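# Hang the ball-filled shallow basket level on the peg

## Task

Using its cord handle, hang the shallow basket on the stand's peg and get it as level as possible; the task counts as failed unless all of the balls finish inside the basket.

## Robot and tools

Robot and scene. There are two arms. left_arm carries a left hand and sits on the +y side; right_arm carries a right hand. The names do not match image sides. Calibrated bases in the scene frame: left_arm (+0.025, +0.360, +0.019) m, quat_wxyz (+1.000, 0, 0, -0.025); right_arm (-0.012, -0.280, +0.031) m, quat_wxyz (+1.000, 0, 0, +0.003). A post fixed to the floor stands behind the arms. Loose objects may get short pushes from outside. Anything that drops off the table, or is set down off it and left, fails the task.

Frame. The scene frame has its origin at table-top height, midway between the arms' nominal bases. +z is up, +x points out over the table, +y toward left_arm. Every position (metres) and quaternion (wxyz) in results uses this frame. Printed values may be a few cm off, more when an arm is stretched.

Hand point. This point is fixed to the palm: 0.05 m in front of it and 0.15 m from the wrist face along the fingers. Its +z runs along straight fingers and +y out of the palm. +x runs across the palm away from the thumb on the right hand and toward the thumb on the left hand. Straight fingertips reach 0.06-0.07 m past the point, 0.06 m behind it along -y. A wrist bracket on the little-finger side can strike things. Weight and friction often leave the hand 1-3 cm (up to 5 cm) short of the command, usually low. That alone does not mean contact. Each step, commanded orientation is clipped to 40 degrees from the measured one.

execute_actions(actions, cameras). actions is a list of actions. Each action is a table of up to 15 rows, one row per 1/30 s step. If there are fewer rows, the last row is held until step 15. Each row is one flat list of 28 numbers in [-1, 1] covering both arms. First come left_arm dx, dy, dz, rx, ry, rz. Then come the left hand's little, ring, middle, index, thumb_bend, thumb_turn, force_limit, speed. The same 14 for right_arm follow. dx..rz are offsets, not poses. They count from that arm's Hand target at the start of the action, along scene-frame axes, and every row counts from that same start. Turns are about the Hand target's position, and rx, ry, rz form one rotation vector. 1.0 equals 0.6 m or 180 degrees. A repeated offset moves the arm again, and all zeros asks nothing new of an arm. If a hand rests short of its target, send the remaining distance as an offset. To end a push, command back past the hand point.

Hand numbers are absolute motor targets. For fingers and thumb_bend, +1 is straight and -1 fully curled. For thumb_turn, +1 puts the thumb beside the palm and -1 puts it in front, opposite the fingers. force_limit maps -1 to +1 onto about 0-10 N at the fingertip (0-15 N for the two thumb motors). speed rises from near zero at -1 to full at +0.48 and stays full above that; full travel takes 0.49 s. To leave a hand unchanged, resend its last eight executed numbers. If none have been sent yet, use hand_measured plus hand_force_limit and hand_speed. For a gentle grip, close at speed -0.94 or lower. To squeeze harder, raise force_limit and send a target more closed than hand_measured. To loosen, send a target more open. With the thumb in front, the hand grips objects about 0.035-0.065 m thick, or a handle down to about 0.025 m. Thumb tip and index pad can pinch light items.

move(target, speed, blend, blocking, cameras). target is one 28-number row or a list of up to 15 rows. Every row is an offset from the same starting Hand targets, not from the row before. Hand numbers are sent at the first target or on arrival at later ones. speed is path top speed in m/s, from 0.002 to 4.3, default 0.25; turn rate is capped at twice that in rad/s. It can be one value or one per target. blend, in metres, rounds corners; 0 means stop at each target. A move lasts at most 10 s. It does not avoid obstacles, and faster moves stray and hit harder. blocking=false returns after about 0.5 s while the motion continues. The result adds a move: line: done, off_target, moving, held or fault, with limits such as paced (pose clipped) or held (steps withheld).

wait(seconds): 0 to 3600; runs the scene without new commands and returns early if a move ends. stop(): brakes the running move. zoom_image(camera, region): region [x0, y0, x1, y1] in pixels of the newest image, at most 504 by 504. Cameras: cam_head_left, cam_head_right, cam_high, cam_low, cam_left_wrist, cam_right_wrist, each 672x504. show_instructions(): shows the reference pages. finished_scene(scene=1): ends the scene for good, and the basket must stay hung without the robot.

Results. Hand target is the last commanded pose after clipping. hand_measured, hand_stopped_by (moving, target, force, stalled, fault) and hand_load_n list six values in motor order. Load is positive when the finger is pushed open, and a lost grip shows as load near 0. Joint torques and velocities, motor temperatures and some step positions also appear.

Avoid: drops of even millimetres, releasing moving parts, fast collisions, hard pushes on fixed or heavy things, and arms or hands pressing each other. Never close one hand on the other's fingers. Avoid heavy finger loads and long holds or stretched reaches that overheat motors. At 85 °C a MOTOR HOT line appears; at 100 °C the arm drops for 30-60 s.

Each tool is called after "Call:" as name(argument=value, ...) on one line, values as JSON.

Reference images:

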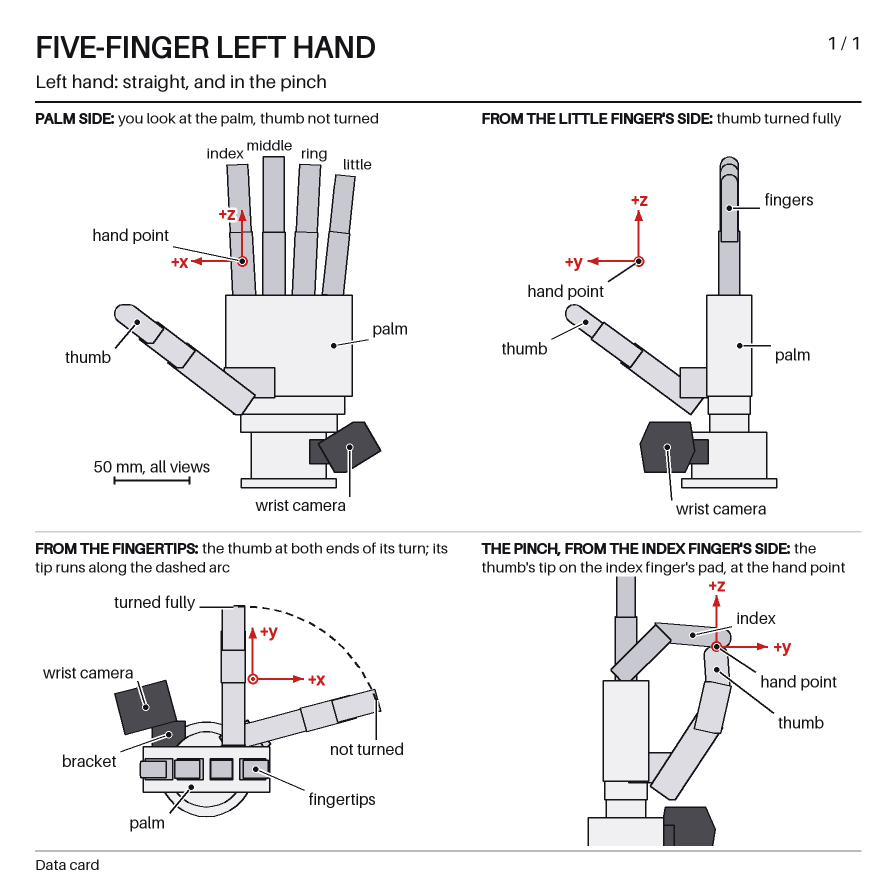

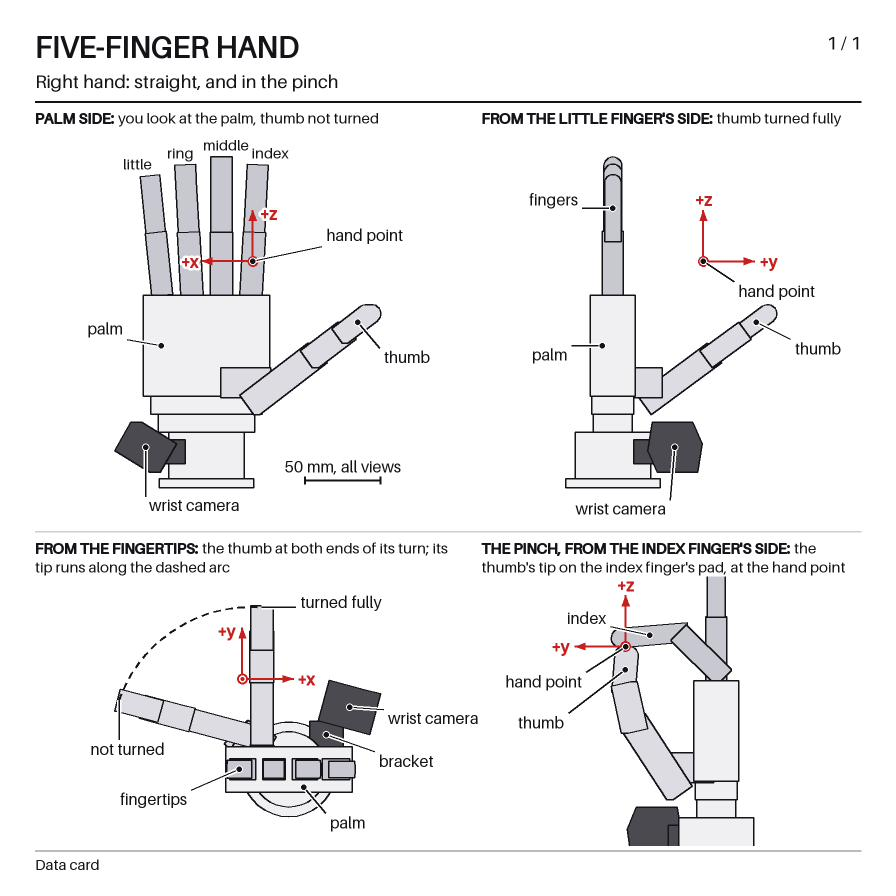

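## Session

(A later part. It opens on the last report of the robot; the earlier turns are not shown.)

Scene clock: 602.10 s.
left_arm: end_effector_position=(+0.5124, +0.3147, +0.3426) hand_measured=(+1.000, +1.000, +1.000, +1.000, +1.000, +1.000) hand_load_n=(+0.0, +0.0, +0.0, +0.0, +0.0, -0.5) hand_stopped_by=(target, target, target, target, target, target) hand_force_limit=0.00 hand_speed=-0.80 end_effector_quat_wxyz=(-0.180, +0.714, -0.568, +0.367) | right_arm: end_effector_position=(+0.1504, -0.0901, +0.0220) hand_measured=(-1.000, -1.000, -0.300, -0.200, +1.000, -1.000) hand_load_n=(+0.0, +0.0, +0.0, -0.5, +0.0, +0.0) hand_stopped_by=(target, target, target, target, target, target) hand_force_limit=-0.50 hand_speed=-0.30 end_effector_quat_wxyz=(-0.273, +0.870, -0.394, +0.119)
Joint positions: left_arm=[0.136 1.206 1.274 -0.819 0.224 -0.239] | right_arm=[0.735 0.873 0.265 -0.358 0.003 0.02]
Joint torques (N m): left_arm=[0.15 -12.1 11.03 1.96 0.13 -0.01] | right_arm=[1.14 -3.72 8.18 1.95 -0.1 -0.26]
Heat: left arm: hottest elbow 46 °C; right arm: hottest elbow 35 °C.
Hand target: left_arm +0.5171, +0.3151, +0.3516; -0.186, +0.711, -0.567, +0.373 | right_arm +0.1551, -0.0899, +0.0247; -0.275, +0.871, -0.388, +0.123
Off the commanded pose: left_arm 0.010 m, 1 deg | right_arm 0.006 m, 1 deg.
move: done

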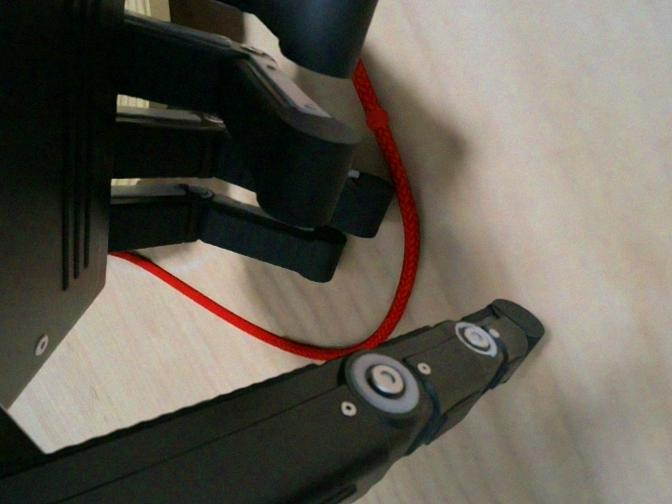

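Call:
move(target=[0,0,0,0,0,0,1,1,1,1,1,1,0,-0.8,0,0,0,0,0,0,-1,-1,-0.3,-0.2,0.4,-1,-0.5,-0.7], speed=0.05, cameras=["cam_right_wrist"])

Scene clock: 613.90 s.
left_arm: end_effector_position=(+0.5124, +0.3147, +0.3426) hand_measured=(+1.000, +1.000, +1.000, +1.000, +1.000, +1.000) hand_load_n=(+0.0, +0.5, +0.0, +0.0, +0.0, +0.0) hand_stopped_by=(target, target, target, target, target, target) hand_force_limit=0.00 hand_speed=-0.80 end_effector_quat_wxyz=(-0.180, +0.714, -0.568, +0.367) | right_arm: end_effector_position=(+0.1503, -0.0901, +0.0220) hand_measured=(-1.000, -1.000, -0.300, -0.200, +0.400, -1.000) hand_load_n=(+0.0, +0.0, +0.0, +0.0, +0.0, +0.0) hand_stopped_by=(target, target, target, target, target, target) hand_force_limit=-0.50 hand_speed=-0.70 end_effector_quat_wxyz=(-0.273, +0.870, -0.394, +0.119)
Joint positions: left_arm=[0.136 1.206 1.274 -0.819 0.224 -0.239] | right_arm=[0.735 0.873 0.265 -0.358 0.003 0.019]
Joint torques (N m): left_arm=[0.26 -12.16 11.06 1.99 0.11 -0.03] | right_arm=[1.14 -3.72 8.2 1.98 -0.1 -0.23]
Heat: left arm: hottest elbow 46 °C; right arm: hottest elbow 35 °C.
Hand target: left_arm +0.5171, +0.3151, +0.3516; -0.186, +0.711, -0.567, +0.373 | right_arm +0.1551, -0.0899, +0.0247; -0.275, +0.871, -0.388, +0.123
Off the commanded pose: left_arm 0.010 m, 1 deg | right_arm 0.006 m, 1 deg.
move: done

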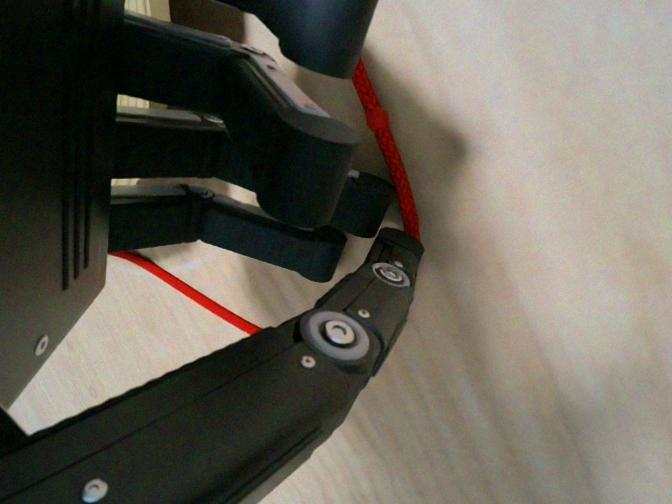

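Call:
move(target=[0,0,0,0,0,0,1,1,1,1,1,1,0,-0.8,0,0,0,0,0,0,-1,-1,-0.3,-0.2,0.2,-1,-0.3,-0.8], speed=0.05, cameras=["cam_right_wrist"])

Call:
zoom_image(camera="cam_right_wrist", region=[280, 100, 532, 352])

Scene clock: 621.20 s.
left_arm: end_effector_position=(+0.5124, +0.3147, +0.3426) hand_measured=(+1.000, +1.000, +1.000, +1.000, +1.000, +1.000) hand_load_n=(+0.0, +0.0, +0.0, +0.0, +0.0, -0.5) hand_stopped_by=(target, target, target, target, target, target) hand_force_limit=0.00 hand_speed=-0.80 end_effector_quat_wxyz=(-0.180, +0.714, -0.568, +0.367) | right_arm: end_effector_position=(+0.1503, -0.0901, +0.0220) hand_measured=(-1.000, -1.000, -0.300, -0.200, +0.290, -1.000) hand_load_n=(+0.0, +0.0, +2.0, -0.5, +6.0, +0.5) hand_stopped_by=(target, target, target, target, force, target) hand_force_limit=-0.30 hand_speed=-0.80 end_effector_quat_wxyz=(-0.273, +0.870, -0.394, +0.119)
Joint positions: left_arm=[0.136 1.206 1.274 -0.819 0.224 -0.239] | right_arm=[0.735 0.873 0.265 -0.358 0.003 0.019]
Joint torques (N m): left_arm=[0.21 -12.1 11.04 1.99 0.12 -0.03] | right_arm=[1.08 -3.72 8.2 1.95 -0.1 -0.22]
Heat: left arm: hottest elbow 46 °C; right arm: hottest elbow 35 °C.
Hand target: left_arm +0.5171, +0.3151, +0.3516; -0.186, +0.711, -0.567, +0.373 | right_arm +0.1551, -0.0899, +0.0247; -0.275, +0.871, -0.388, +0.123
Off the commanded pose: left_arm 0.010 m, 1 deg | right_arm 0.005 m, 1 deg.
move: done

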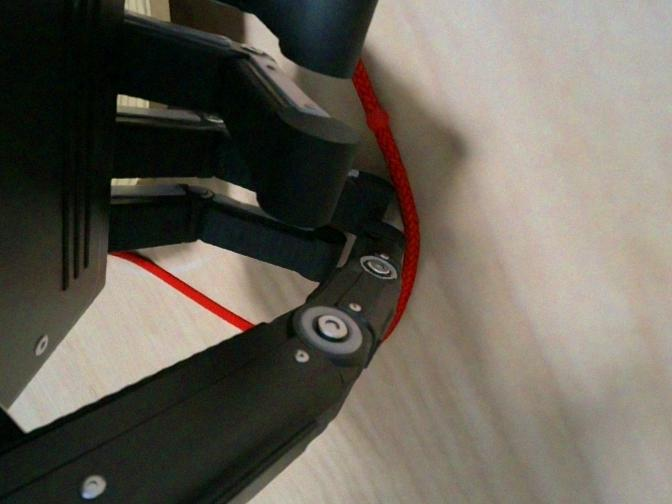

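Scaled by 2.000 from the camera's image (finer frame: 960x720).

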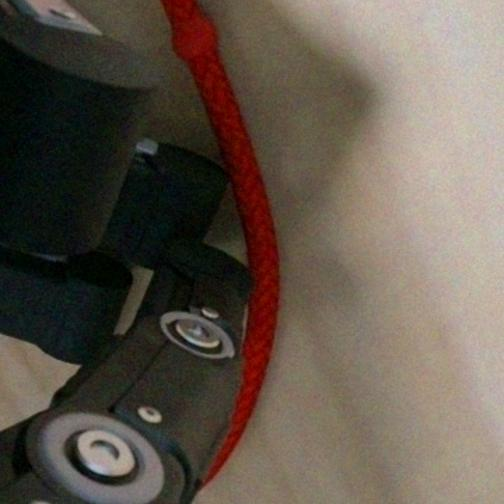

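Call:
move(target=[[0,0,0,0,0,0,1,1,1,1,1,1,0,-0.8,0,0,0.001,0,0,0,-1,-1,-0.3,-0.2,1,-1,-0.3,-0.3],[0,0,0,0,0,0,1,1,1,1,1,1,0,-0.8,0,0,0.0333,0.0372,-0.0413,0,-1,-1,-0.3,-0.2,0.5,-1,-0.3,-0.3]], speed=0.05, cameras=["cam_right_wrist"])

Scene clock: 673.10 s.
left_arm: end_effector_position=(+0.5124, +0.3147, +0.3426) hand_measured=(+1.000, +1.000, +1.000, +1.000, +1.000, +1.000) hand_load_n=(+0.0, +0.0, +0.0, +0.0, +0.0, +0.0) hand_stopped_by=(target, target, target, target, target, target) hand_force_limit=0.00 hand_speed=-0.80 end_effector_quat_wxyz=(-0.180, +0.714, -0.568, +0.367) | right_arm: end_effector_position=(+0.1524, -0.0886, +0.0454) hand_measured=(-1.000, -1.000, -0.300, -0.200, +0.500, -1.000) hand_load_n=(+0.0, +0.0, +0.0, +0.0, +0.0, +0.0) hand_stopped_by=(target, target, target, target, target, target) hand_force_limit=-0.30 hand_speed=-0.30 end_effector_quat_wxyz=(-0.346, +0.844, -0.380, +0.151)
Joint positions: left_arm=[0.136 1.206 1.274 -0.819 0.224 -0.239] | right_arm=[0.735 0.646 0.201 -0.351 0.003 0.015]
Joint torques (N m): left_arm=[0.03 -12.1 11.06 1.96 0.13 -0.04] | right_arm=[1.08 -2.55 7.97 2.8 -0.11 -0.18]
Heat: left arm: hottest elbow 47 °C; right arm: hottest elbow 35 °C.
Hand target: left_arm +0.5171, +0.3151, +0.3516; -0.186, +0.711, -0.567, +0.373 | right_arm +0.1550, -0.0899, +0.0448; -0.350, +0.844, -0.376, +0.156
Off the commanded pose: left_arm 0.010 m, 1 deg | right_arm 0.003 m, 1 deg.
move: done

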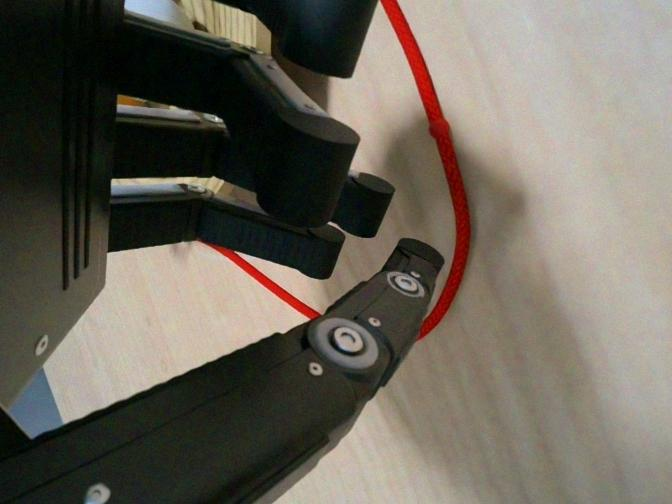

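Call:
move(target=[0,0,0,0,0,0,1,1,1,1,1,1,0,-0.8,0,0,-0.02,0,0,0,-1,-1,-0.3,-0.2,0.5,-1,-0.3,-0.3], speed=0.05, cameras=["cam_right_wrist"])

Scene clock: 689.70 s.
left_arm: end_effector_position=(+0.5124, +0.3147, +0.3426) hand_measured=(+1.000, +1.000, +1.000, +1.000, +1.000, +1.000) hand_load_n=(+0.0, +0.0, +0.0, +0.0, +0.0, +0.0) hand_stopped_by=(target, target, target, target, target, target) hand_force_limit=0.00 hand_speed=-0.80 end_effector_quat_wxyz=(-0.180, +0.714, -0.568, +0.367) | right_arm: end_effector_position=(+0.1527, -0.0883, +0.0347) hand_measured=(-1.000, -1.000, -0.300, -0.200, +0.500, -1.000) hand_load_n=(+0.0, +0.0, +0.0, +0.0, +0.5, +0.0) hand_stopped_by=(target, target, target, target, target, target) hand_force_limit=-0.30 hand_speed=-0.30 end_effector_quat_wxyz=(-0.350, +0.843, -0.380, +0.152)
Joint positions: left_arm=[0.136 1.206 1.274 -0.819 0.224 -0.239] | right_arm=[0.735 0.676 0.174 -0.286 0.003 0.015]
Joint torques (N m): left_arm=[0.21 -12.16 11.07 2 0.13 -0.03] | right_arm=[1.03 -1.96 7.87 2.81 -0.11 -0.19]
Heat: left arm: hottest elbow 47 °C; right arm: hottest elbow 36 °C.
Hand target: left_arm +0.5171, +0.3151, +0.3516; -0.186, +0.711, -0.567, +0.373 | right_arm +0.1550, -0.0900, +0.0326; -0.350, +0.844, -0.376, +0.156
Off the commanded pose: left_arm 0.010 m, 1 deg | right_arm 0.003 m, 1 deg.
move: done

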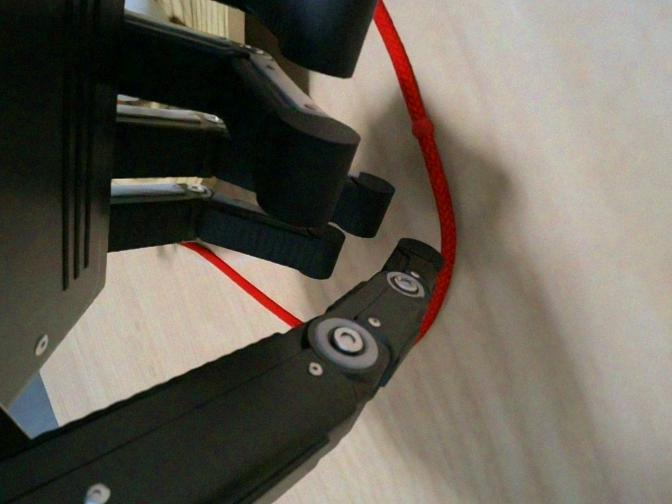

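Call:
move(target=[[0,0,0,0,0,0,1,1,1,1,1,1,0,-0.8,-0.0197,-0.011,0.003,0,0,0,-1,-1,-0.3,-0.2,0.5,-1,-0.3,-0.3],[0,0,0,0,0,0,1,1,1,1,1,1,0,-0.8,-0.0197,-0.011,-0.0168,0,0,0,-1,-1,-0.3,-0.2,0.5,-1,-0.3,-0.3]], speed=0.05, cameras=["cam_right_wrist"])

Call:
zoom_image(camera="cam_right_wrist", region=[280, 100, 532, 352])

Scene clock: 707.50 s.
left_arm: end_effector_position=(+0.5124, +0.3147, +0.3426) hand_measured=(+1.000, +1.000, +1.000, +1.000, +1.000, +1.000) hand_load_n=(+0.0, +0.0, +0.0, +0.0, +0.0, +0.0) hand_stopped_by=(target, target, target, target, target, target) hand_force_limit=0.00 hand_speed=-0.80 end_effector_quat_wxyz=(-0.180, +0.714, -0.568, +0.367) | right_arm: end_effector_position=(+0.1441, -0.0979, +0.0246) hand_measured=(-1.000, -1.000, -0.300, -0.200, +0.500, -1.000) hand_load_n=(+0.0, +0.0, +0.0, +0.0, +0.0, +0.0) hand_stopped_by=(target, target, target, target, target, target) hand_force_limit=-0.30 hand_speed=-0.30 end_effector_quat_wxyz=(-0.349, +0.842, -0.381, +0.155)
Joint positions: left_arm=[0.136 1.206 1.274 -0.819 0.224 -0.239] | right_arm=[0.735 0.622 0.131 -0.297 0.01 0.015]
Joint torques (N m): left_arm=[0.15 -12.28 11.07 2 0.12 -0.02] | right_arm=[2.9 -1.38 7.94 2.85 0.19 -0.03]
Heat: left arm: hottest elbow 47 °C; right arm: hottest elbow 36 °C.
Hand target: left_arm +0.5171, +0.3151, +0.3516; -0.186, +0.711, -0.567, +0.373 | right_arm +0.1433, -0.0965, +0.0226; -0.350, +0.844, -0.376, +0.157
Off the commanded pose: left_arm 0.010 m, 1 deg | right_arm 0.003 m, 1 deg.
move: done

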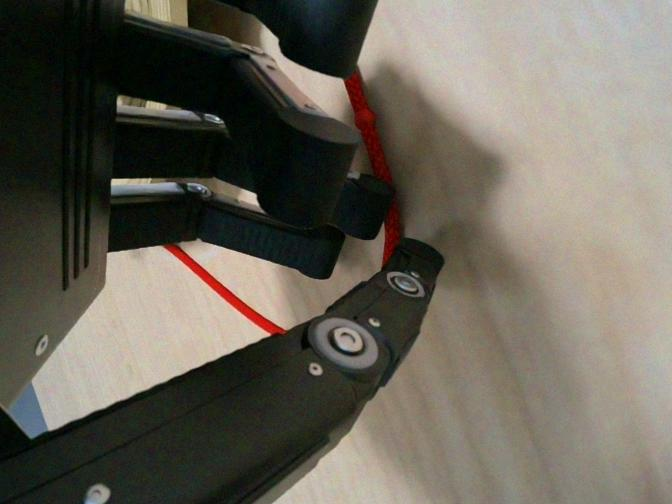

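Scaled by 2.000 from the camera's image (finer frame: 960x720).

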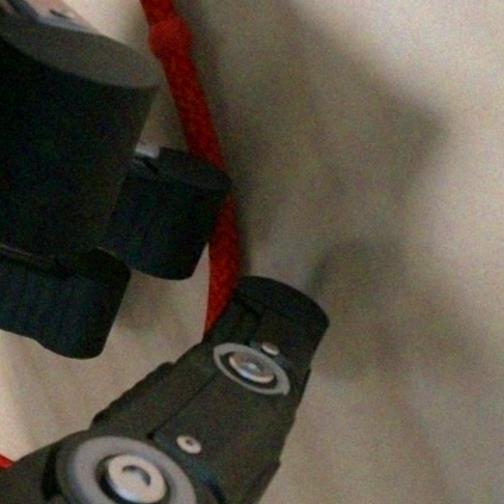

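Call:
move(target=[[0,0,0,0,0,0,1,1,1,1,1,1,0,-0.8,0.0085,0.0077,0,0,0,0,-1,-1,-0.3,-0.2,0.5,-1,-0.3,-0.3],[0,0,0,0,0,0,1,1,1,1,1,1,0,-0.8,0.0085,0.0077,-0.01,0,0,0,-1,-1,-0.3,-0.2,0.5,-1,-0.3,-0.3]], speed=0.03, cameras=["cam_right_wrist"])

Call:
zoom_image(camera="cam_right_wrist", region=[280, 100, 532, 352])

Scene clock: 721.10 s.
left_arm: end_effector_position=(+0.5124, +0.3147, +0.3426) hand_measured=(+1.000, +1.000, +1.000, +1.000, +1.000, +1.000) hand_load_n=(+0.0, +0.0, +0.0, +0.0, +0.0, -0.5) hand_stopped_by=(target, target, target, target, target, target) hand_force_limit=0.00 hand_speed=-0.80 end_effector_quat_wxyz=(-0.180, +0.714, -0.568, +0.367) | right_arm: end_effector_position=(+0.1513, -0.0908, +0.0221) hand_measured=(-1.000, -1.000, -0.300, -0.200, +0.500, -1.000) hand_load_n=(+0.0, +0.0, -2.0, -0.5, +0.5, +0.0) hand_stopped_by=(target, target, target, target, target, target) hand_force_limit=-0.30 hand_speed=-0.30 end_effector_quat_wxyz=(-0.356, +0.840, -0.379, +0.158)
Joint positions: left_arm=[0.136 1.206 1.274 -0.819 0.224 -0.239] | right_arm=[0.736 0.69 0.131 -0.212 0.01 0.015]
Joint torques (N m): left_arm=[0.15 -12.28 11.04 1.95 0.12 -0.04] | right_arm=[2.67 -1.26 7.58 2.51 0.16 -0.04]
Heat: left arm: hottest elbow 47 °C; right arm: hottest elbow 36 °C.
Hand target: left_arm +0.5171, +0.3151, +0.3516; -0.186, +0.711, -0.567, +0.373 | right_arm +0.1484, -0.0920, +0.0166; -0.350, +0.844, -0.376, +0.157
Off the commanded pose: left_arm 0.010 m, 1 deg | right_arm 0.006 m, 1 deg.
move: done

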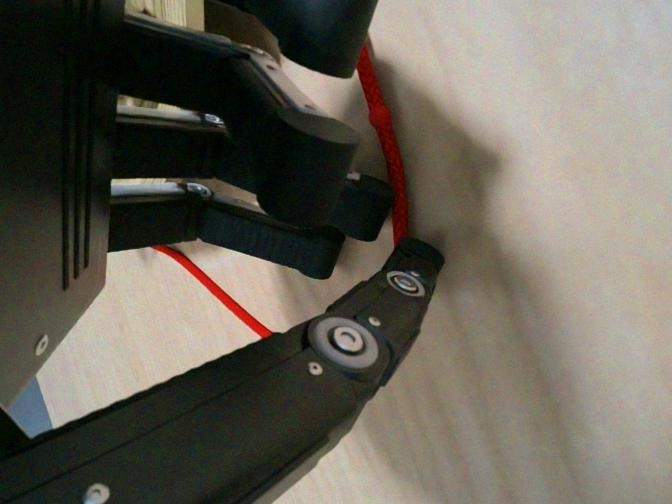

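Scaled by 2.000 from the camera's image (finer frame: 960x720).

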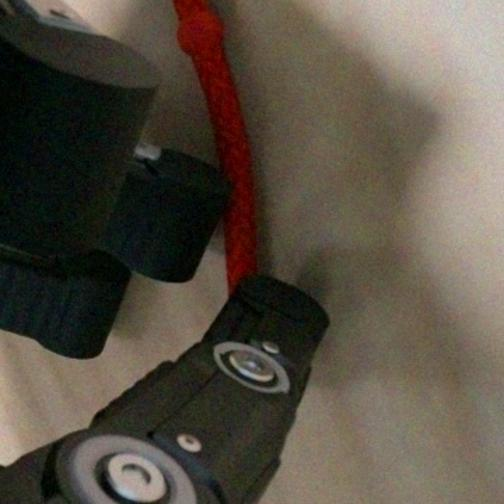

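Call:
move(target=[0,0,0,0,0,0,1,1,1,1,1,1,0,-0.8,0,0,0,0,0,0,-1,-1,-0.42,-0.25,0.5,-1,-0.3,-0.8], speed=0.03, cameras=["cam_right_wrist"])

Call:
zoom_image(camera="cam_right_wrist", region=[280, 100, 532, 352])

Scene clock: 732.97 s.
left_arm: end_effector_position=(+0.5124, +0.3147, +0.3426) hand_measured=(+1.000, +1.000, +1.000, +1.000, +1.000, +1.000) hand_load_n=(+0.0, +0.0, +0.0, +0.0, +0.0, +0.0) hand_stopped_by=(target, target, target, target, target, target) hand_force_limit=0.00 hand_speed=-0.80 end_effector_quat_wxyz=(-0.180, +0.714, -0.568, +0.367) | right_arm: end_effector_position=(+0.1509, -0.0912, +0.0213) hand_measured=(-1.000, -1.000, -0.420, -0.250, +0.500, -1.000) hand_load_n=(+0.0, +0.0, +0.0, +0.5, +0.0, +0.0) hand_stopped_by=(target, target, target, target, target, target) hand_force_limit=-0.30 hand_speed=-0.80 end_effector_quat_wxyz=(-0.354, +0.840, -0.379, +0.157)
Joint positions: left_arm=[0.136 1.206 1.274 -0.819 0.224 -0.239] | right_arm=[0.736 0.694 0.131 -0.212 0.01 0.015]
Joint torques (N m): left_arm=[0.15 -12.22 11.04 2 0.14 -0.02] | right_arm=[2.61 -1.44 7.56 2.55 0.17 -0.04]
Heat: left arm: hottest elbow 47 °C; right arm: hottest elbow 36 °C.
Hand target: left_arm +0.5171, +0.3151, +0.3516; -0.186, +0.711, -0.567, +0.373 | right_arm +0.1484, -0.0920, +0.0166; -0.350, +0.844, -0.376, +0.156
Off the commanded pose: left_arm 0.010 m, 1 deg | right_arm 0.005 m, 1 deg.
move: done

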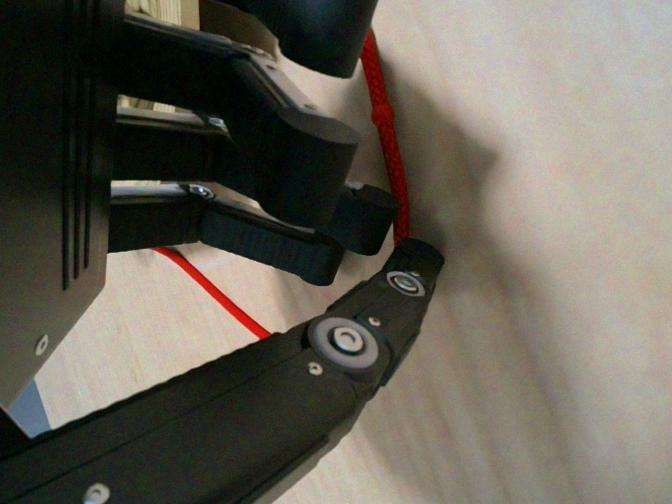

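Scaled by 2.000 from the camera's image (finer frame: 960x720).

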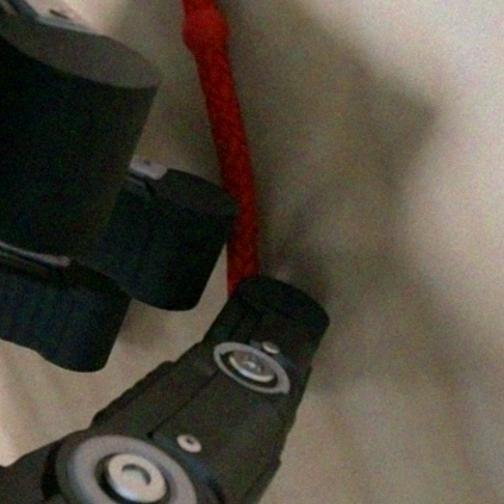

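Call:
move(target=[[0,0,0,0,0,0,1,1,1,1,1,1,0,-0.8,0,0,-0.006,0,0,0,-1,-1,-0.42,-0.25,0.5,-1,-0.3,-0.8],[0,0,0,0,0,0,1,1,1,1,1,1,0,-0.8,0,0,-0.0061,0,0,0,-1,-1,-0.42,-0.25,0.38,-1,-0.3,-0.8]], speed=0.03, cameras=["cam_right_wrist"])

Call:
zoom_image(camera="cam_right_wrist", region=[280, 100, 532, 352])

Scene clock: 748.77 s.
left_arm: end_effector_position=(+0.5124, +0.3147, +0.3426) hand_measured=(+1.000, +1.000, +1.000, +1.000, +1.000, +1.000) hand_load_n=(+0.0, +0.0, +0.0, +0.0, +0.0, +0.0) hand_stopped_by=(target, target, target, target, target, target) hand_force_limit=0.00 hand_speed=-0.80 end_effector_quat_wxyz=(-0.180, +0.714, -0.568, +0.367) | right_arm: end_effector_position=(+0.1514, -0.0907, +0.0188) hand_measured=(-1.000, -1.000, -0.420, -0.250, +0.410, -1.000) hand_load_n=(+0.0, +0.0, +0.5, -0.5, +5.5, +0.5) hand_stopped_by=(target, target, target, target, force, target) hand_force_limit=-0.30 hand_speed=-0.80 end_effector_quat_wxyz=(-0.354, +0.840, -0.379, +0.157)
Joint positions: left_arm=[0.136 1.206 1.274 -0.819 0.224 -0.239] | right_arm=[0.736 0.711 0.128 -0.193 0.01 0.015]
Joint torques (N m): left_arm=[0.15 -12.22 11.02 1.96 0.13 -0.02] | right_arm=[2.67 -1.61 7.12 2.73 0.17 -0.04]
Heat: left arm: hottest elbow 47 °C; right arm: hottest elbow 36 °C.
Hand target: left_arm +0.5171, +0.3151, +0.3516; -0.186, +0.711, -0.567, +0.373 | right_arm +0.1484, -0.0920, +0.0129; -0.350, +0.844, -0.376, +0.156
Off the commanded pose: left_arm 0.010 m, 1 deg | right_arm 0.007 m, 1 deg.
move: done

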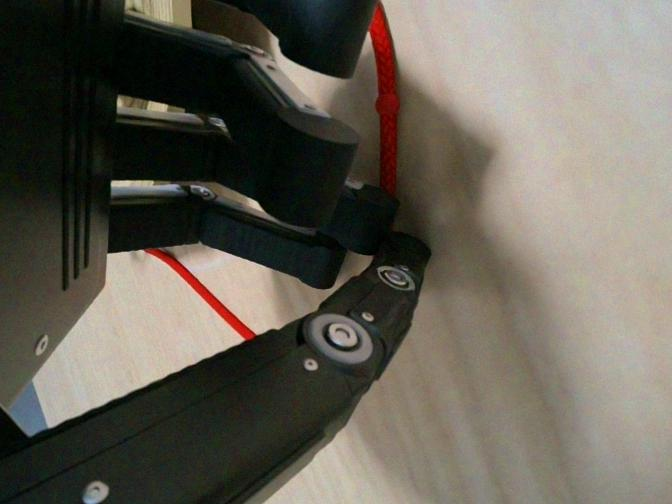

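Scaled by 2.000 from the camera's image (finer frame: 960x720).

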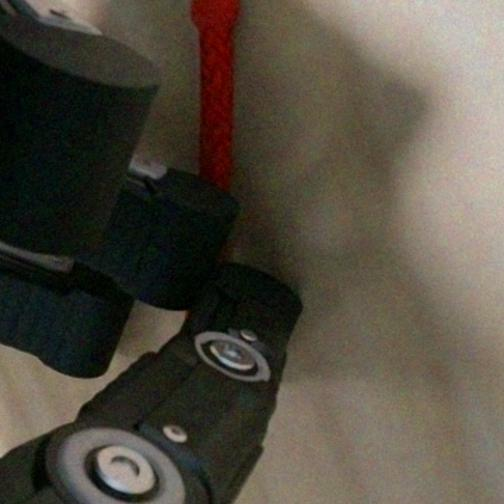

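Call:
move(target=[[0,0,0,0,0,0,1,1,1,1,1,1,0,-0.8,0,0,0.001,0,0,0,-1,-1,-0.42,-0.25,0.2,-1,0,-0.8],[0,0,0,0,0,0,1,1,1,1,1,1,0,-0.8,0,0,0.04,0,0,0,-1,-1,-0.42,-0.25,0.2,-1,0,-0.8]], speed=0.03, cameras=["cam_right_wrist","cam_head_left"])

Call:
zoom_image(camera="cam_head_left", region=[270, 260, 420, 400])

Scene clock: 759.37 s.
left_arm: end_effector_position=(+0.5124, +0.3147, +0.3426) hand_measured=(+1.000, +1.000, +1.000, +1.000, +1.000, +1.000) hand_load_n=(+0.0, +0.0, +0.0, +0.0, +0.0, +0.0) hand_stopped_by=(target, target, target, target, target, target) hand_force_limit=0.00 hand_speed=-0.80 end_effector_quat_wxyz=(-0.180, +0.714, -0.568, +0.367) | right_arm: end_effector_position=(+0.1399, -0.1013, +0.0189) hand_measured=(-1.000, -1.000, -0.420, -0.250, +0.396, -1.000) hand_load_n=(+0.0, +0.0, +1.0, +0.0, +8.0, +0.5) hand_stopped_by=(target, target, target, target, force, target) hand_force_limit=0.00 hand_speed=-0.80 end_effector_quat_wxyz=(-0.338, +0.847, -0.382, +0.150)
Joint positions: left_arm=[0.136 1.206 1.274 -0.819 0.224 -0.239] | right_arm=[0.736 0.636 0.128 -0.306 0.01 0.015]
Joint torques (N m): left_arm=[0.09 -12.1 11.02 1.96 0.12 -0.03] | right_arm=[2.84 -2.2 11.29 1.55 0.2 -0.03]
Heat: left arm: hottest elbow 47 °C; right arm: hottest elbow 36 °C.
Hand target: left_arm +0.5171, +0.3151, +0.3516; -0.186, +0.711, -0.567, +0.373 | right_arm +0.1484, -0.0920, +0.0369; -0.350, +0.844, -0.376, +0.157
Off the commanded pose: left_arm 0.010 m, 1 deg | right_arm 0.022 m, 2 deg.
move: off_target (right_arm)
Images, in order (width x height): cam_head_left 672x504, cam_right_wrist 672x504.

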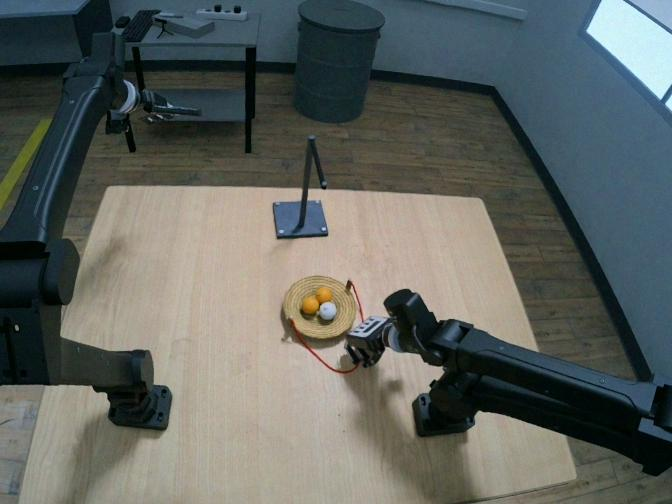

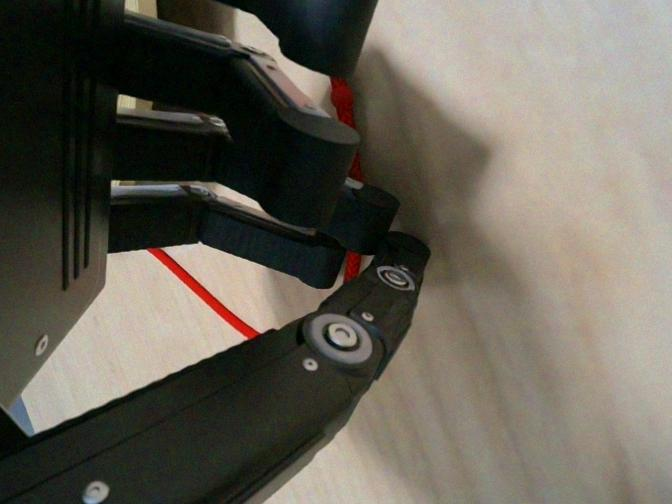

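Scaled by 3.360 from the camera's image (finer frame: 960x720).

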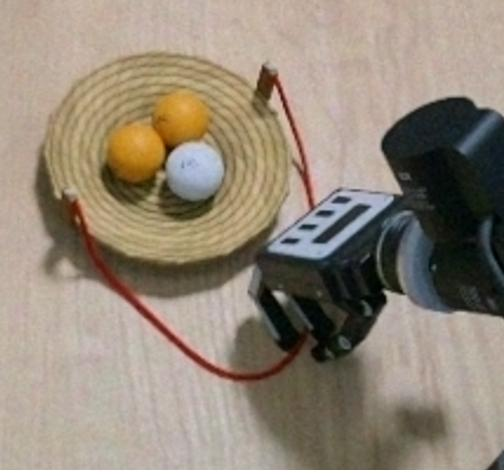

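Call:
execute_actions(actions=[[[0,0,0,0,0,0,1,1,1,1,1,1,0,-0.8,0,0,0.008,0,0,0,-1,-1,-0.42,-0.25,0.2,-1,0,-0.8]]], cameras=["cam_right_wrist"])

Scene clock: 769.77 s.
left_arm: end_effector_position=(+0.5124, +0.3147, +0.3426) hand_measured=(+1.000, +1.000, +1.000, +1.000, +1.000, +1.000) hand_load_n=(+0.0, +0.0, +0.0, +0.0, +0.0, +0.0) hand_stopped_by=(target, target, target, target, target, target) hand_force_limit=0.00 hand_speed=-0.80 end_effector_quat_wxyz=(-0.180, +0.714, -0.568, +0.367) | right_arm: end_effector_position=(+0.1373, -0.1038, +0.0190) hand_measured=(-1.000, -1.000, -0.420, -0.250, +0.396, -1.000) hand_load_n=(+0.0, +0.0, +0.5, +0.0, +8.0, +0.5) hand_stopped_by=(target, target, target, target, force, target) hand_force_limit=0.00 hand_speed=-0.80 end_effector_quat_wxyz=(-0.333, +0.849, -0.383, +0.149)
Joint positions: left_arm=[0.136 1.206 1.274 -0.819 0.224 -0.239] | right_arm=[0.736 0.622 0.131 -0.334 0.01 0.015]
Joint torques (N m): left_arm=[0.15 -12.16 11.02 1.95 0.12 -0.02] | right_arm=[2.78 -2.2 11.96 1.61 0.19 -0.03]
Heat: left arm: hottest elbow 47 °C; right arm: hottest elbow 38 °C.
Hand target: left_arm +0.5171, +0.3151, +0.3516; -0.186, +0.711, -0.567, +0.373 | right_arm +0.1484, -0.0920, +0.0417; -0.350, +0.844, -0.376, +0.157
Off the commanded pose: left_arm 0.010 m, 1 deg | right_arm 0.028 m, 2 deg.
Step readings (end_effector_position of left_arm | right_arm):
0: (+0.5124, +0.3147, +0.3426) | (+0.1399, -0.1013, +0.0189)
1: (+0.5124, +0.3147, +0.3426) | (+0.1396, -0.1016, +0.0188)
2: (+0.5124, +0.3147, +0.3426) | (+0.1392, -0.1019, +0.0190)
4: (+0.5124, +0.3147, +0.3426) | (+0.1385, -0.1027, +0.0189)
8: (+0.5124, +0.3147, +0.3426) | (+0.1377, -0.1035, +0.0190)
15: (+0.5124, +0.3147, +0.3426) | (+0.1374, -0.1037, +0.0190)

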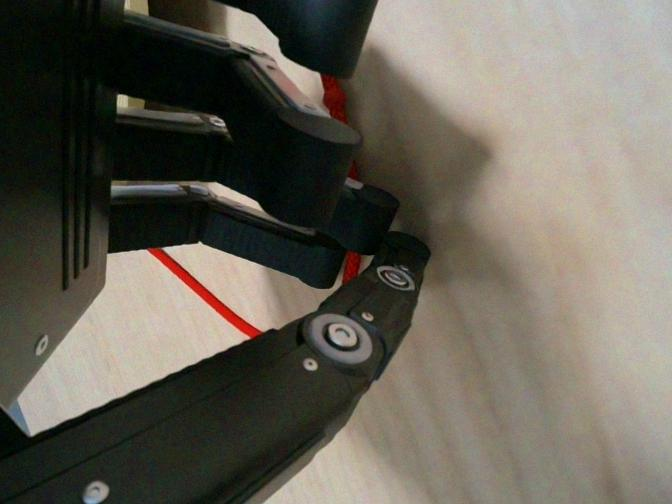

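Call:
move(target=[0,0,0,0,0,0,1,1,1,1,1,1,0,-0.8,0,0,0.04,0,0,0,-1,-1,-0.42,-0.25,0.2,-1,0,-0.8], speed=0.05, cameras=["cam_right_wrist"])

Scene clock: 787.27 s.
left_arm: end_effector_position=(+0.5124, +0.3147, +0.3426) hand_measured=(+1.000, +1.000, +1.000, +1.000, +1.000, +1.000) hand_load_n=(+0.0, +0.0, +0.0, +0.0, +0.0, +0.0) hand_stopped_by=(target, target, target, target, target, target) hand_force_limit=0.00 hand_speed=-0.80 end_effector_quat_wxyz=(-0.180, +0.714, -0.568, +0.367) | right_arm: end_effector_position=(+0.1373, -0.1038, +0.0190) hand_measured=(-1.000, -1.000, -0.420, -0.250, +0.396, -1.000) hand_load_n=(+0.5, +0.5, +0.5, -0.5, +8.0, +0.5) hand_stopped_by=(target, target, target, target, force, target) hand_force_limit=0.00 hand_speed=-0.80 end_effector_quat_wxyz=(-0.333, +0.849, -0.383, +0.149)
Joint positions: left_arm=[0.136 1.206 1.274 -0.819 0.224 -0.239] | right_arm=[0.736 0.622 0.131 -0.334 0.01 0.015]
Joint torques (N m): left_arm=[0.15 -12.1 11.07 1.95 0.12 -0.02] | right_arm=[2.78 -2.2 11.96 1.61 0.19 -0.02]
Heat: left arm: no reading; right arm: no reading.
Hand target: left_arm +0.5171, +0.3151, +0.3516; -0.186, +0.711, -0.567, +0.373 | right_arm +0.1484, -0.0920, +0.0417; -0.350, +0.844, -0.376, +0.157
NO CONTROL: MOTORS OFF. The power of the arms went off while the arms waited for this call, through no command of yours: the arms are limp. The readings of the arms here are old: from when control was lost, or earlier. Any pictures here may show the arms still falling. What the arms strike, push or drop without control can cost score or fail the task. If the arms hit each other without control, that can cost score but does not end the scene. A move or wait that this ends or prevents says "fault": that word means this event, not a fault of the arms. Your reply's later robot calls are not run. Nothing of this call ran. The arms run no command until a result says that a person gave control back. To wait, call execute_actions with no actions, or call wait with any seconds it accepts: either call returns when control is back, or after at most 30 seconds. The wait itself costs no score and uses none of the scene's actions.
ARM HIT: the right arm struck itself hard.
ARM HIT: the left arm struck itself hard.
move: fault

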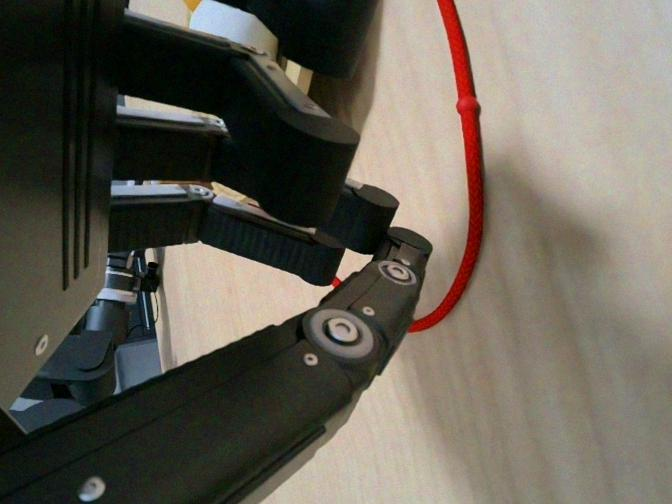

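Call:
execute_actions(actions=[])

Scene clock: 821.90 s.
left_arm: end_effector_position=(+0.5124, +0.3147, +0.3426) hand_measured=(+1.000, +1.000, +1.000, +1.000, +1.000, +1.000) hand_load_n=(+0.0, +0.0, +0.0, +0.0, +0.0, +0.0) hand_stopped_by=(target, target, target, target, target, target) hand_force_limit=0.00 hand_speed=-0.80 end_effector_quat_wxyz=(-0.180, +0.714, -0.568, +0.367) | right_arm: end_effector_position=(+0.1373, -0.1038, +0.0190) hand_measured=(-1.000, -1.000, -0.420, -0.250, +0.396, -1.000) hand_load_n=(+0.5, +0.5, +0.5, -0.5, +8.0, +0.5) hand_stopped_by=(target, target, target, target, force, target) hand_force_limit=0.00 hand_speed=-0.80 end_effector_quat_wxyz=(-0.333, +0.849, -0.383, +0.149)
Joint positions: left_arm=[0.136 1.206 1.274 -0.819 0.224 -0.239] | right_arm=[0.736 0.622 0.131 -0.334 0.01 0.015]
Joint velocities: within noise
Joint torques (N m): left_arm=[0.15 -12.1 11.07 1.95 0.12 -0.02] | right_arm=[2.78 -2.2 11.96 1.61 0.19 -0.02]
Motor temperatures (°C): left_arm=[30 28 48 26 28 26] | right_arm=[31 28 38 34 30 29]
Heat: left arm: no reading; right arm: no reading.
Hand target: left_arm +0.5171, +0.3151, +0.3516; -0.186, +0.711, -0.567, +0.373 | right_arm +0.1484, -0.0920, +0.0417; -0.350, +0.844, -0.376, +0.157
NO CONTROL, STILL: no person has given control back yet. The readings of the arms here are still the old ones. Call execute_actions with no actions, or call wait, again.

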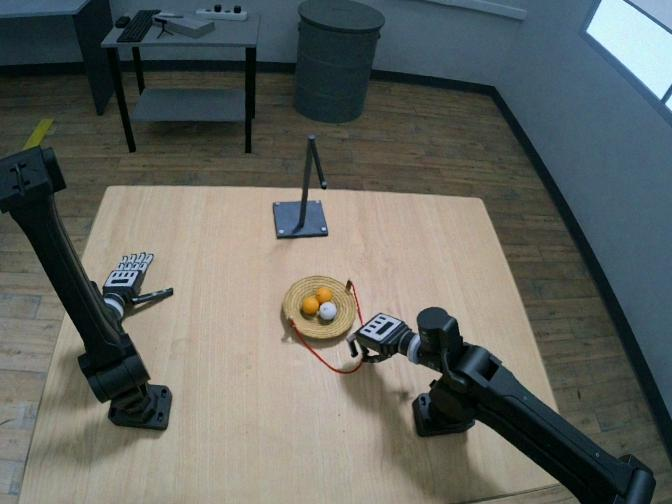

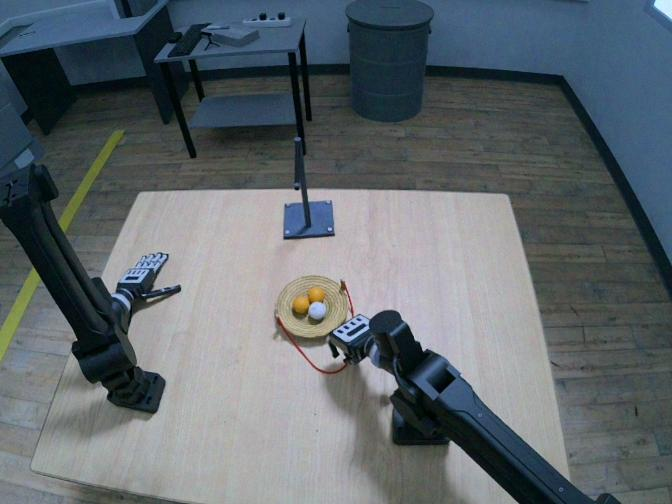

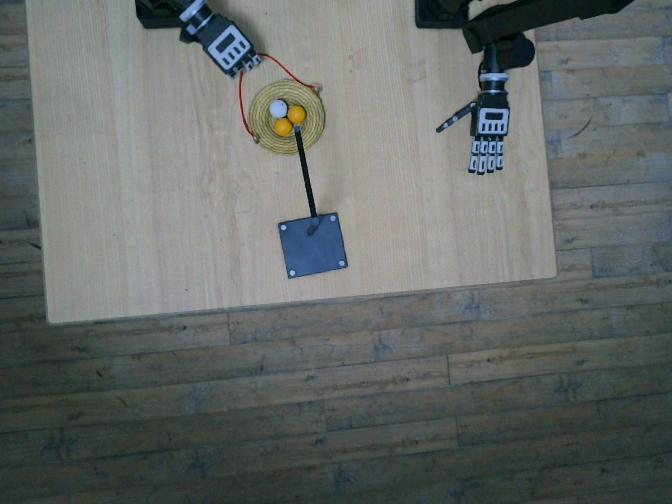

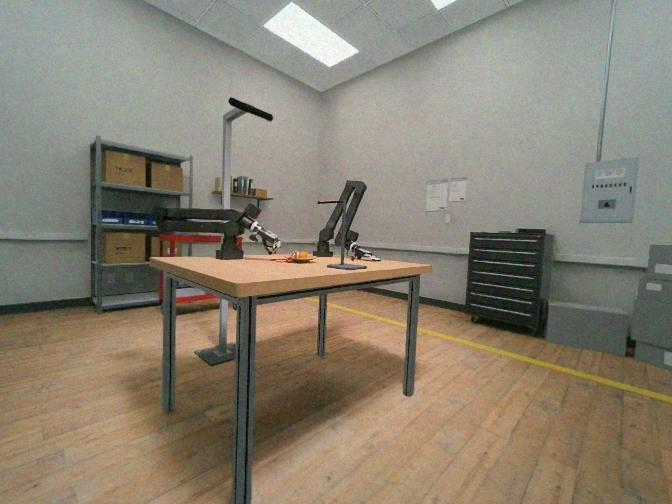

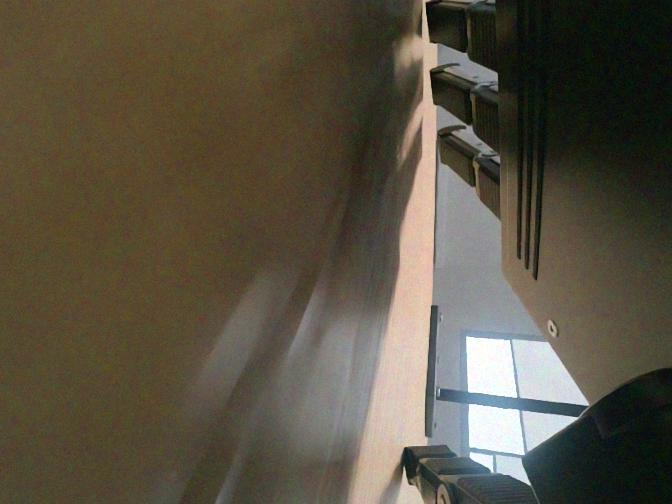

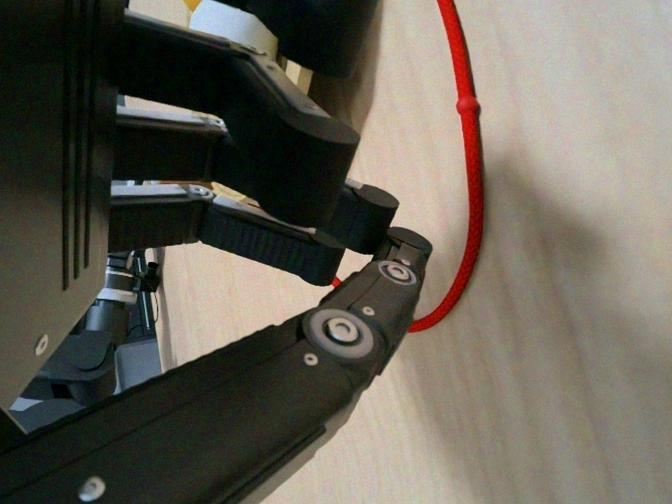

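Call:
wait(seconds=30, cameras=[])

Scene clock: 837.07 s.
left_arm: end_effector_position=(+0.3503, +0.4080, -0.0235) hand_measured=(+1.000, +1.000, +1.000, +1.000, +1.000, +1.000) hand_load_n=(+0.0, +0.0, +0.0, +0.0, -2.0, +0.0) hand_stopped_by=(target, target, target, target, target, target) hand_force_limit=0.00 hand_speed=-0.80 end_effector_quat_wxyz=(-0.389, +0.581, -0.544, +0.464) | right_arm: end_effector_position=(+0.1347, -0.0977, +0.0543) hand_measured=(-1.000, -1.000, -0.420, -0.250, +0.396, -1.000) hand_load_n=(+0.0, +0.5, +1.5, +0.0, +9.0, -1.5) hand_stopped_by=(target, target, target, target, force, target) hand_force_limit=0.00 hand_speed=-0.80 end_effector_quat_wxyz=(-0.474, +0.782, -0.358, +0.190)
Joint positions: left_arm=[0.603 1.996 0.084 1.587 0.583 0.064] | right_arm=[0.735 -0.011 0.014 -0.525 -0.016 0.039]
Joint torques (N m): left_arm=[0.15 -2.2 0.01 0.25 -0.02 -0.01] | right_arm=[1.96 -2.43 -0.35 0.54 -0.01 0]
Motor temperatures (°C): left_arm=[30 27 41 26 27 26] | right_arm=[31 28 34 33 30 29]
Heat: left arm: hottest elbow 41 °C; right arm: hottest elbow 34 °C.
Hand target: left_arm +0.3501, +0.4079, -0.0238; -0.388, +0.581, -0.545, +0.464 | right_arm +0.1346, -0.0978, +0.0542; -0.473, +0.782, -0.358, +0.190
CONTROL GIVEN BACK BY A PERSON. The power is on again. The arms hold where they came to rest, not your last command. The arms may rest on the table, on a part, on each other or against the robot's own body, stand at a joint limit or lie folded up, and parts may have moved. Move slowly at first; if an arm does not follow, try another direction. If the arms lie or press on each other, first move them apart, starting from their current pose. A hard hit or press between them can end the scene. Commands run again from your next reply on.
wait: 0.00 of 30 s (a fault stop came first)

Call:
move(target=[[0,0,0.1,0,0,0,1,1,1,1,1,1,0,-0.8,0,0,0,0,0,0,-1,-1,-0.42,-0.3,0.8,-1,0,-0.5],[0,0,0.4,0,0,0,1,1,1,1,1,1,0,-0.8,0,0,0.05,-0.0926,0.1065,0,-1,-1,-0.42,-0.3,0.8,-1,0,-0.5]], speed=0.12, cameras=["cam_head_left","cam_high","cam_right_wrist"])

Scene clock: 990.47 s.
left_arm: end_effector_position=(+0.3437, +0.4032, +0.1931) hand_measured=(+1.000, +1.000, +1.000, +1.000, +1.000, +1.000) hand_load_n=(+0.0, +0.0, +0.0, +0.0, +0.0, +0.0) hand_stopped_by=(target, target, target, target, target, target) hand_force_limit=0.00 hand_speed=-0.80 end_effector_quat_wxyz=(-0.372, +0.594, -0.545, +0.461) | right_arm: end_effector_position=(+0.1207, -0.1080, +0.0600) hand_measured=(-1.000, -1.000, -0.420, -0.300, +0.800, -1.000) hand_load_n=(+0.0, +0.0, +0.0, +0.0, -0.5, +0.0) hand_stopped_by=(target, target, target, target, target, target) hand_force_limit=0.00 hand_speed=-0.50 end_effector_quat_wxyz=(-0.270, +0.870, -0.400, +0.100)
Joint positions: left_arm=[0.603 0.554 0.352 -0.164 0.585 0.057] | right_arm=[0.735 0.62 0.298 -0.665 -0.025 0.04]
Joint torques (N m): left_arm=[0.21 -2.55 12.83 1.7 0.11 0.03] | right_arm=[1.03 -2.14 12.82 1.44 -0.19 -0.02]
Heat: left arm: hottest elbow 37 °C; right arm: hottest elbow 38 °C.
Hand target: left_arm +0.3501, +0.4079, +0.2161; -0.388, +0.581, -0.545, +0.464 | right_arm +0.1345, -0.0978, +0.0841; -0.289, +0.863, -0.400, +0.107
Off the commanded pose: left_arm 0.024 m, 2 deg | right_arm 0.030 m, 3 deg.
CONTROL GIVEN BACK BY A PERSON, as an earlier result said. Commands run again.
move: off_target (left_arm, right_arm)

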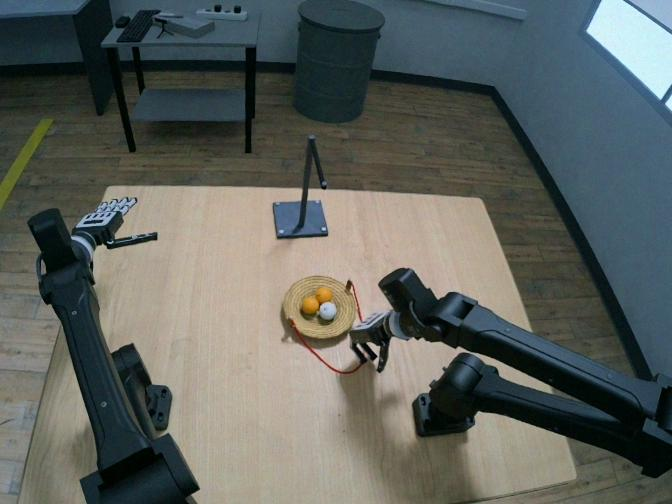

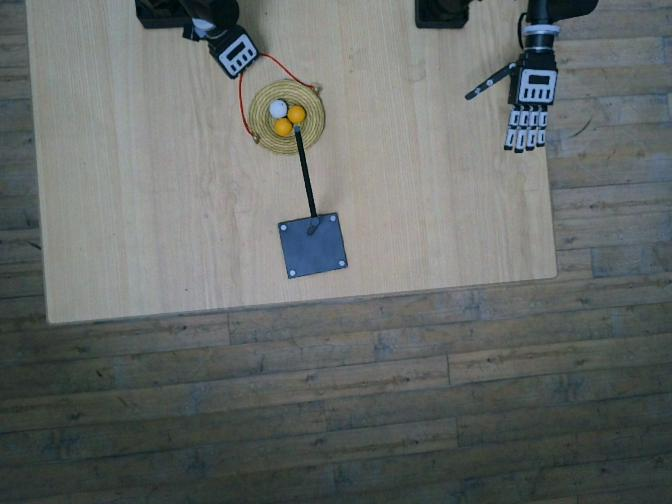

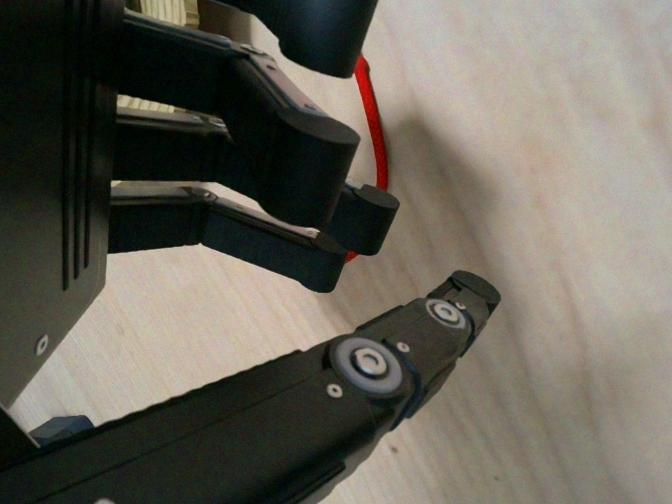

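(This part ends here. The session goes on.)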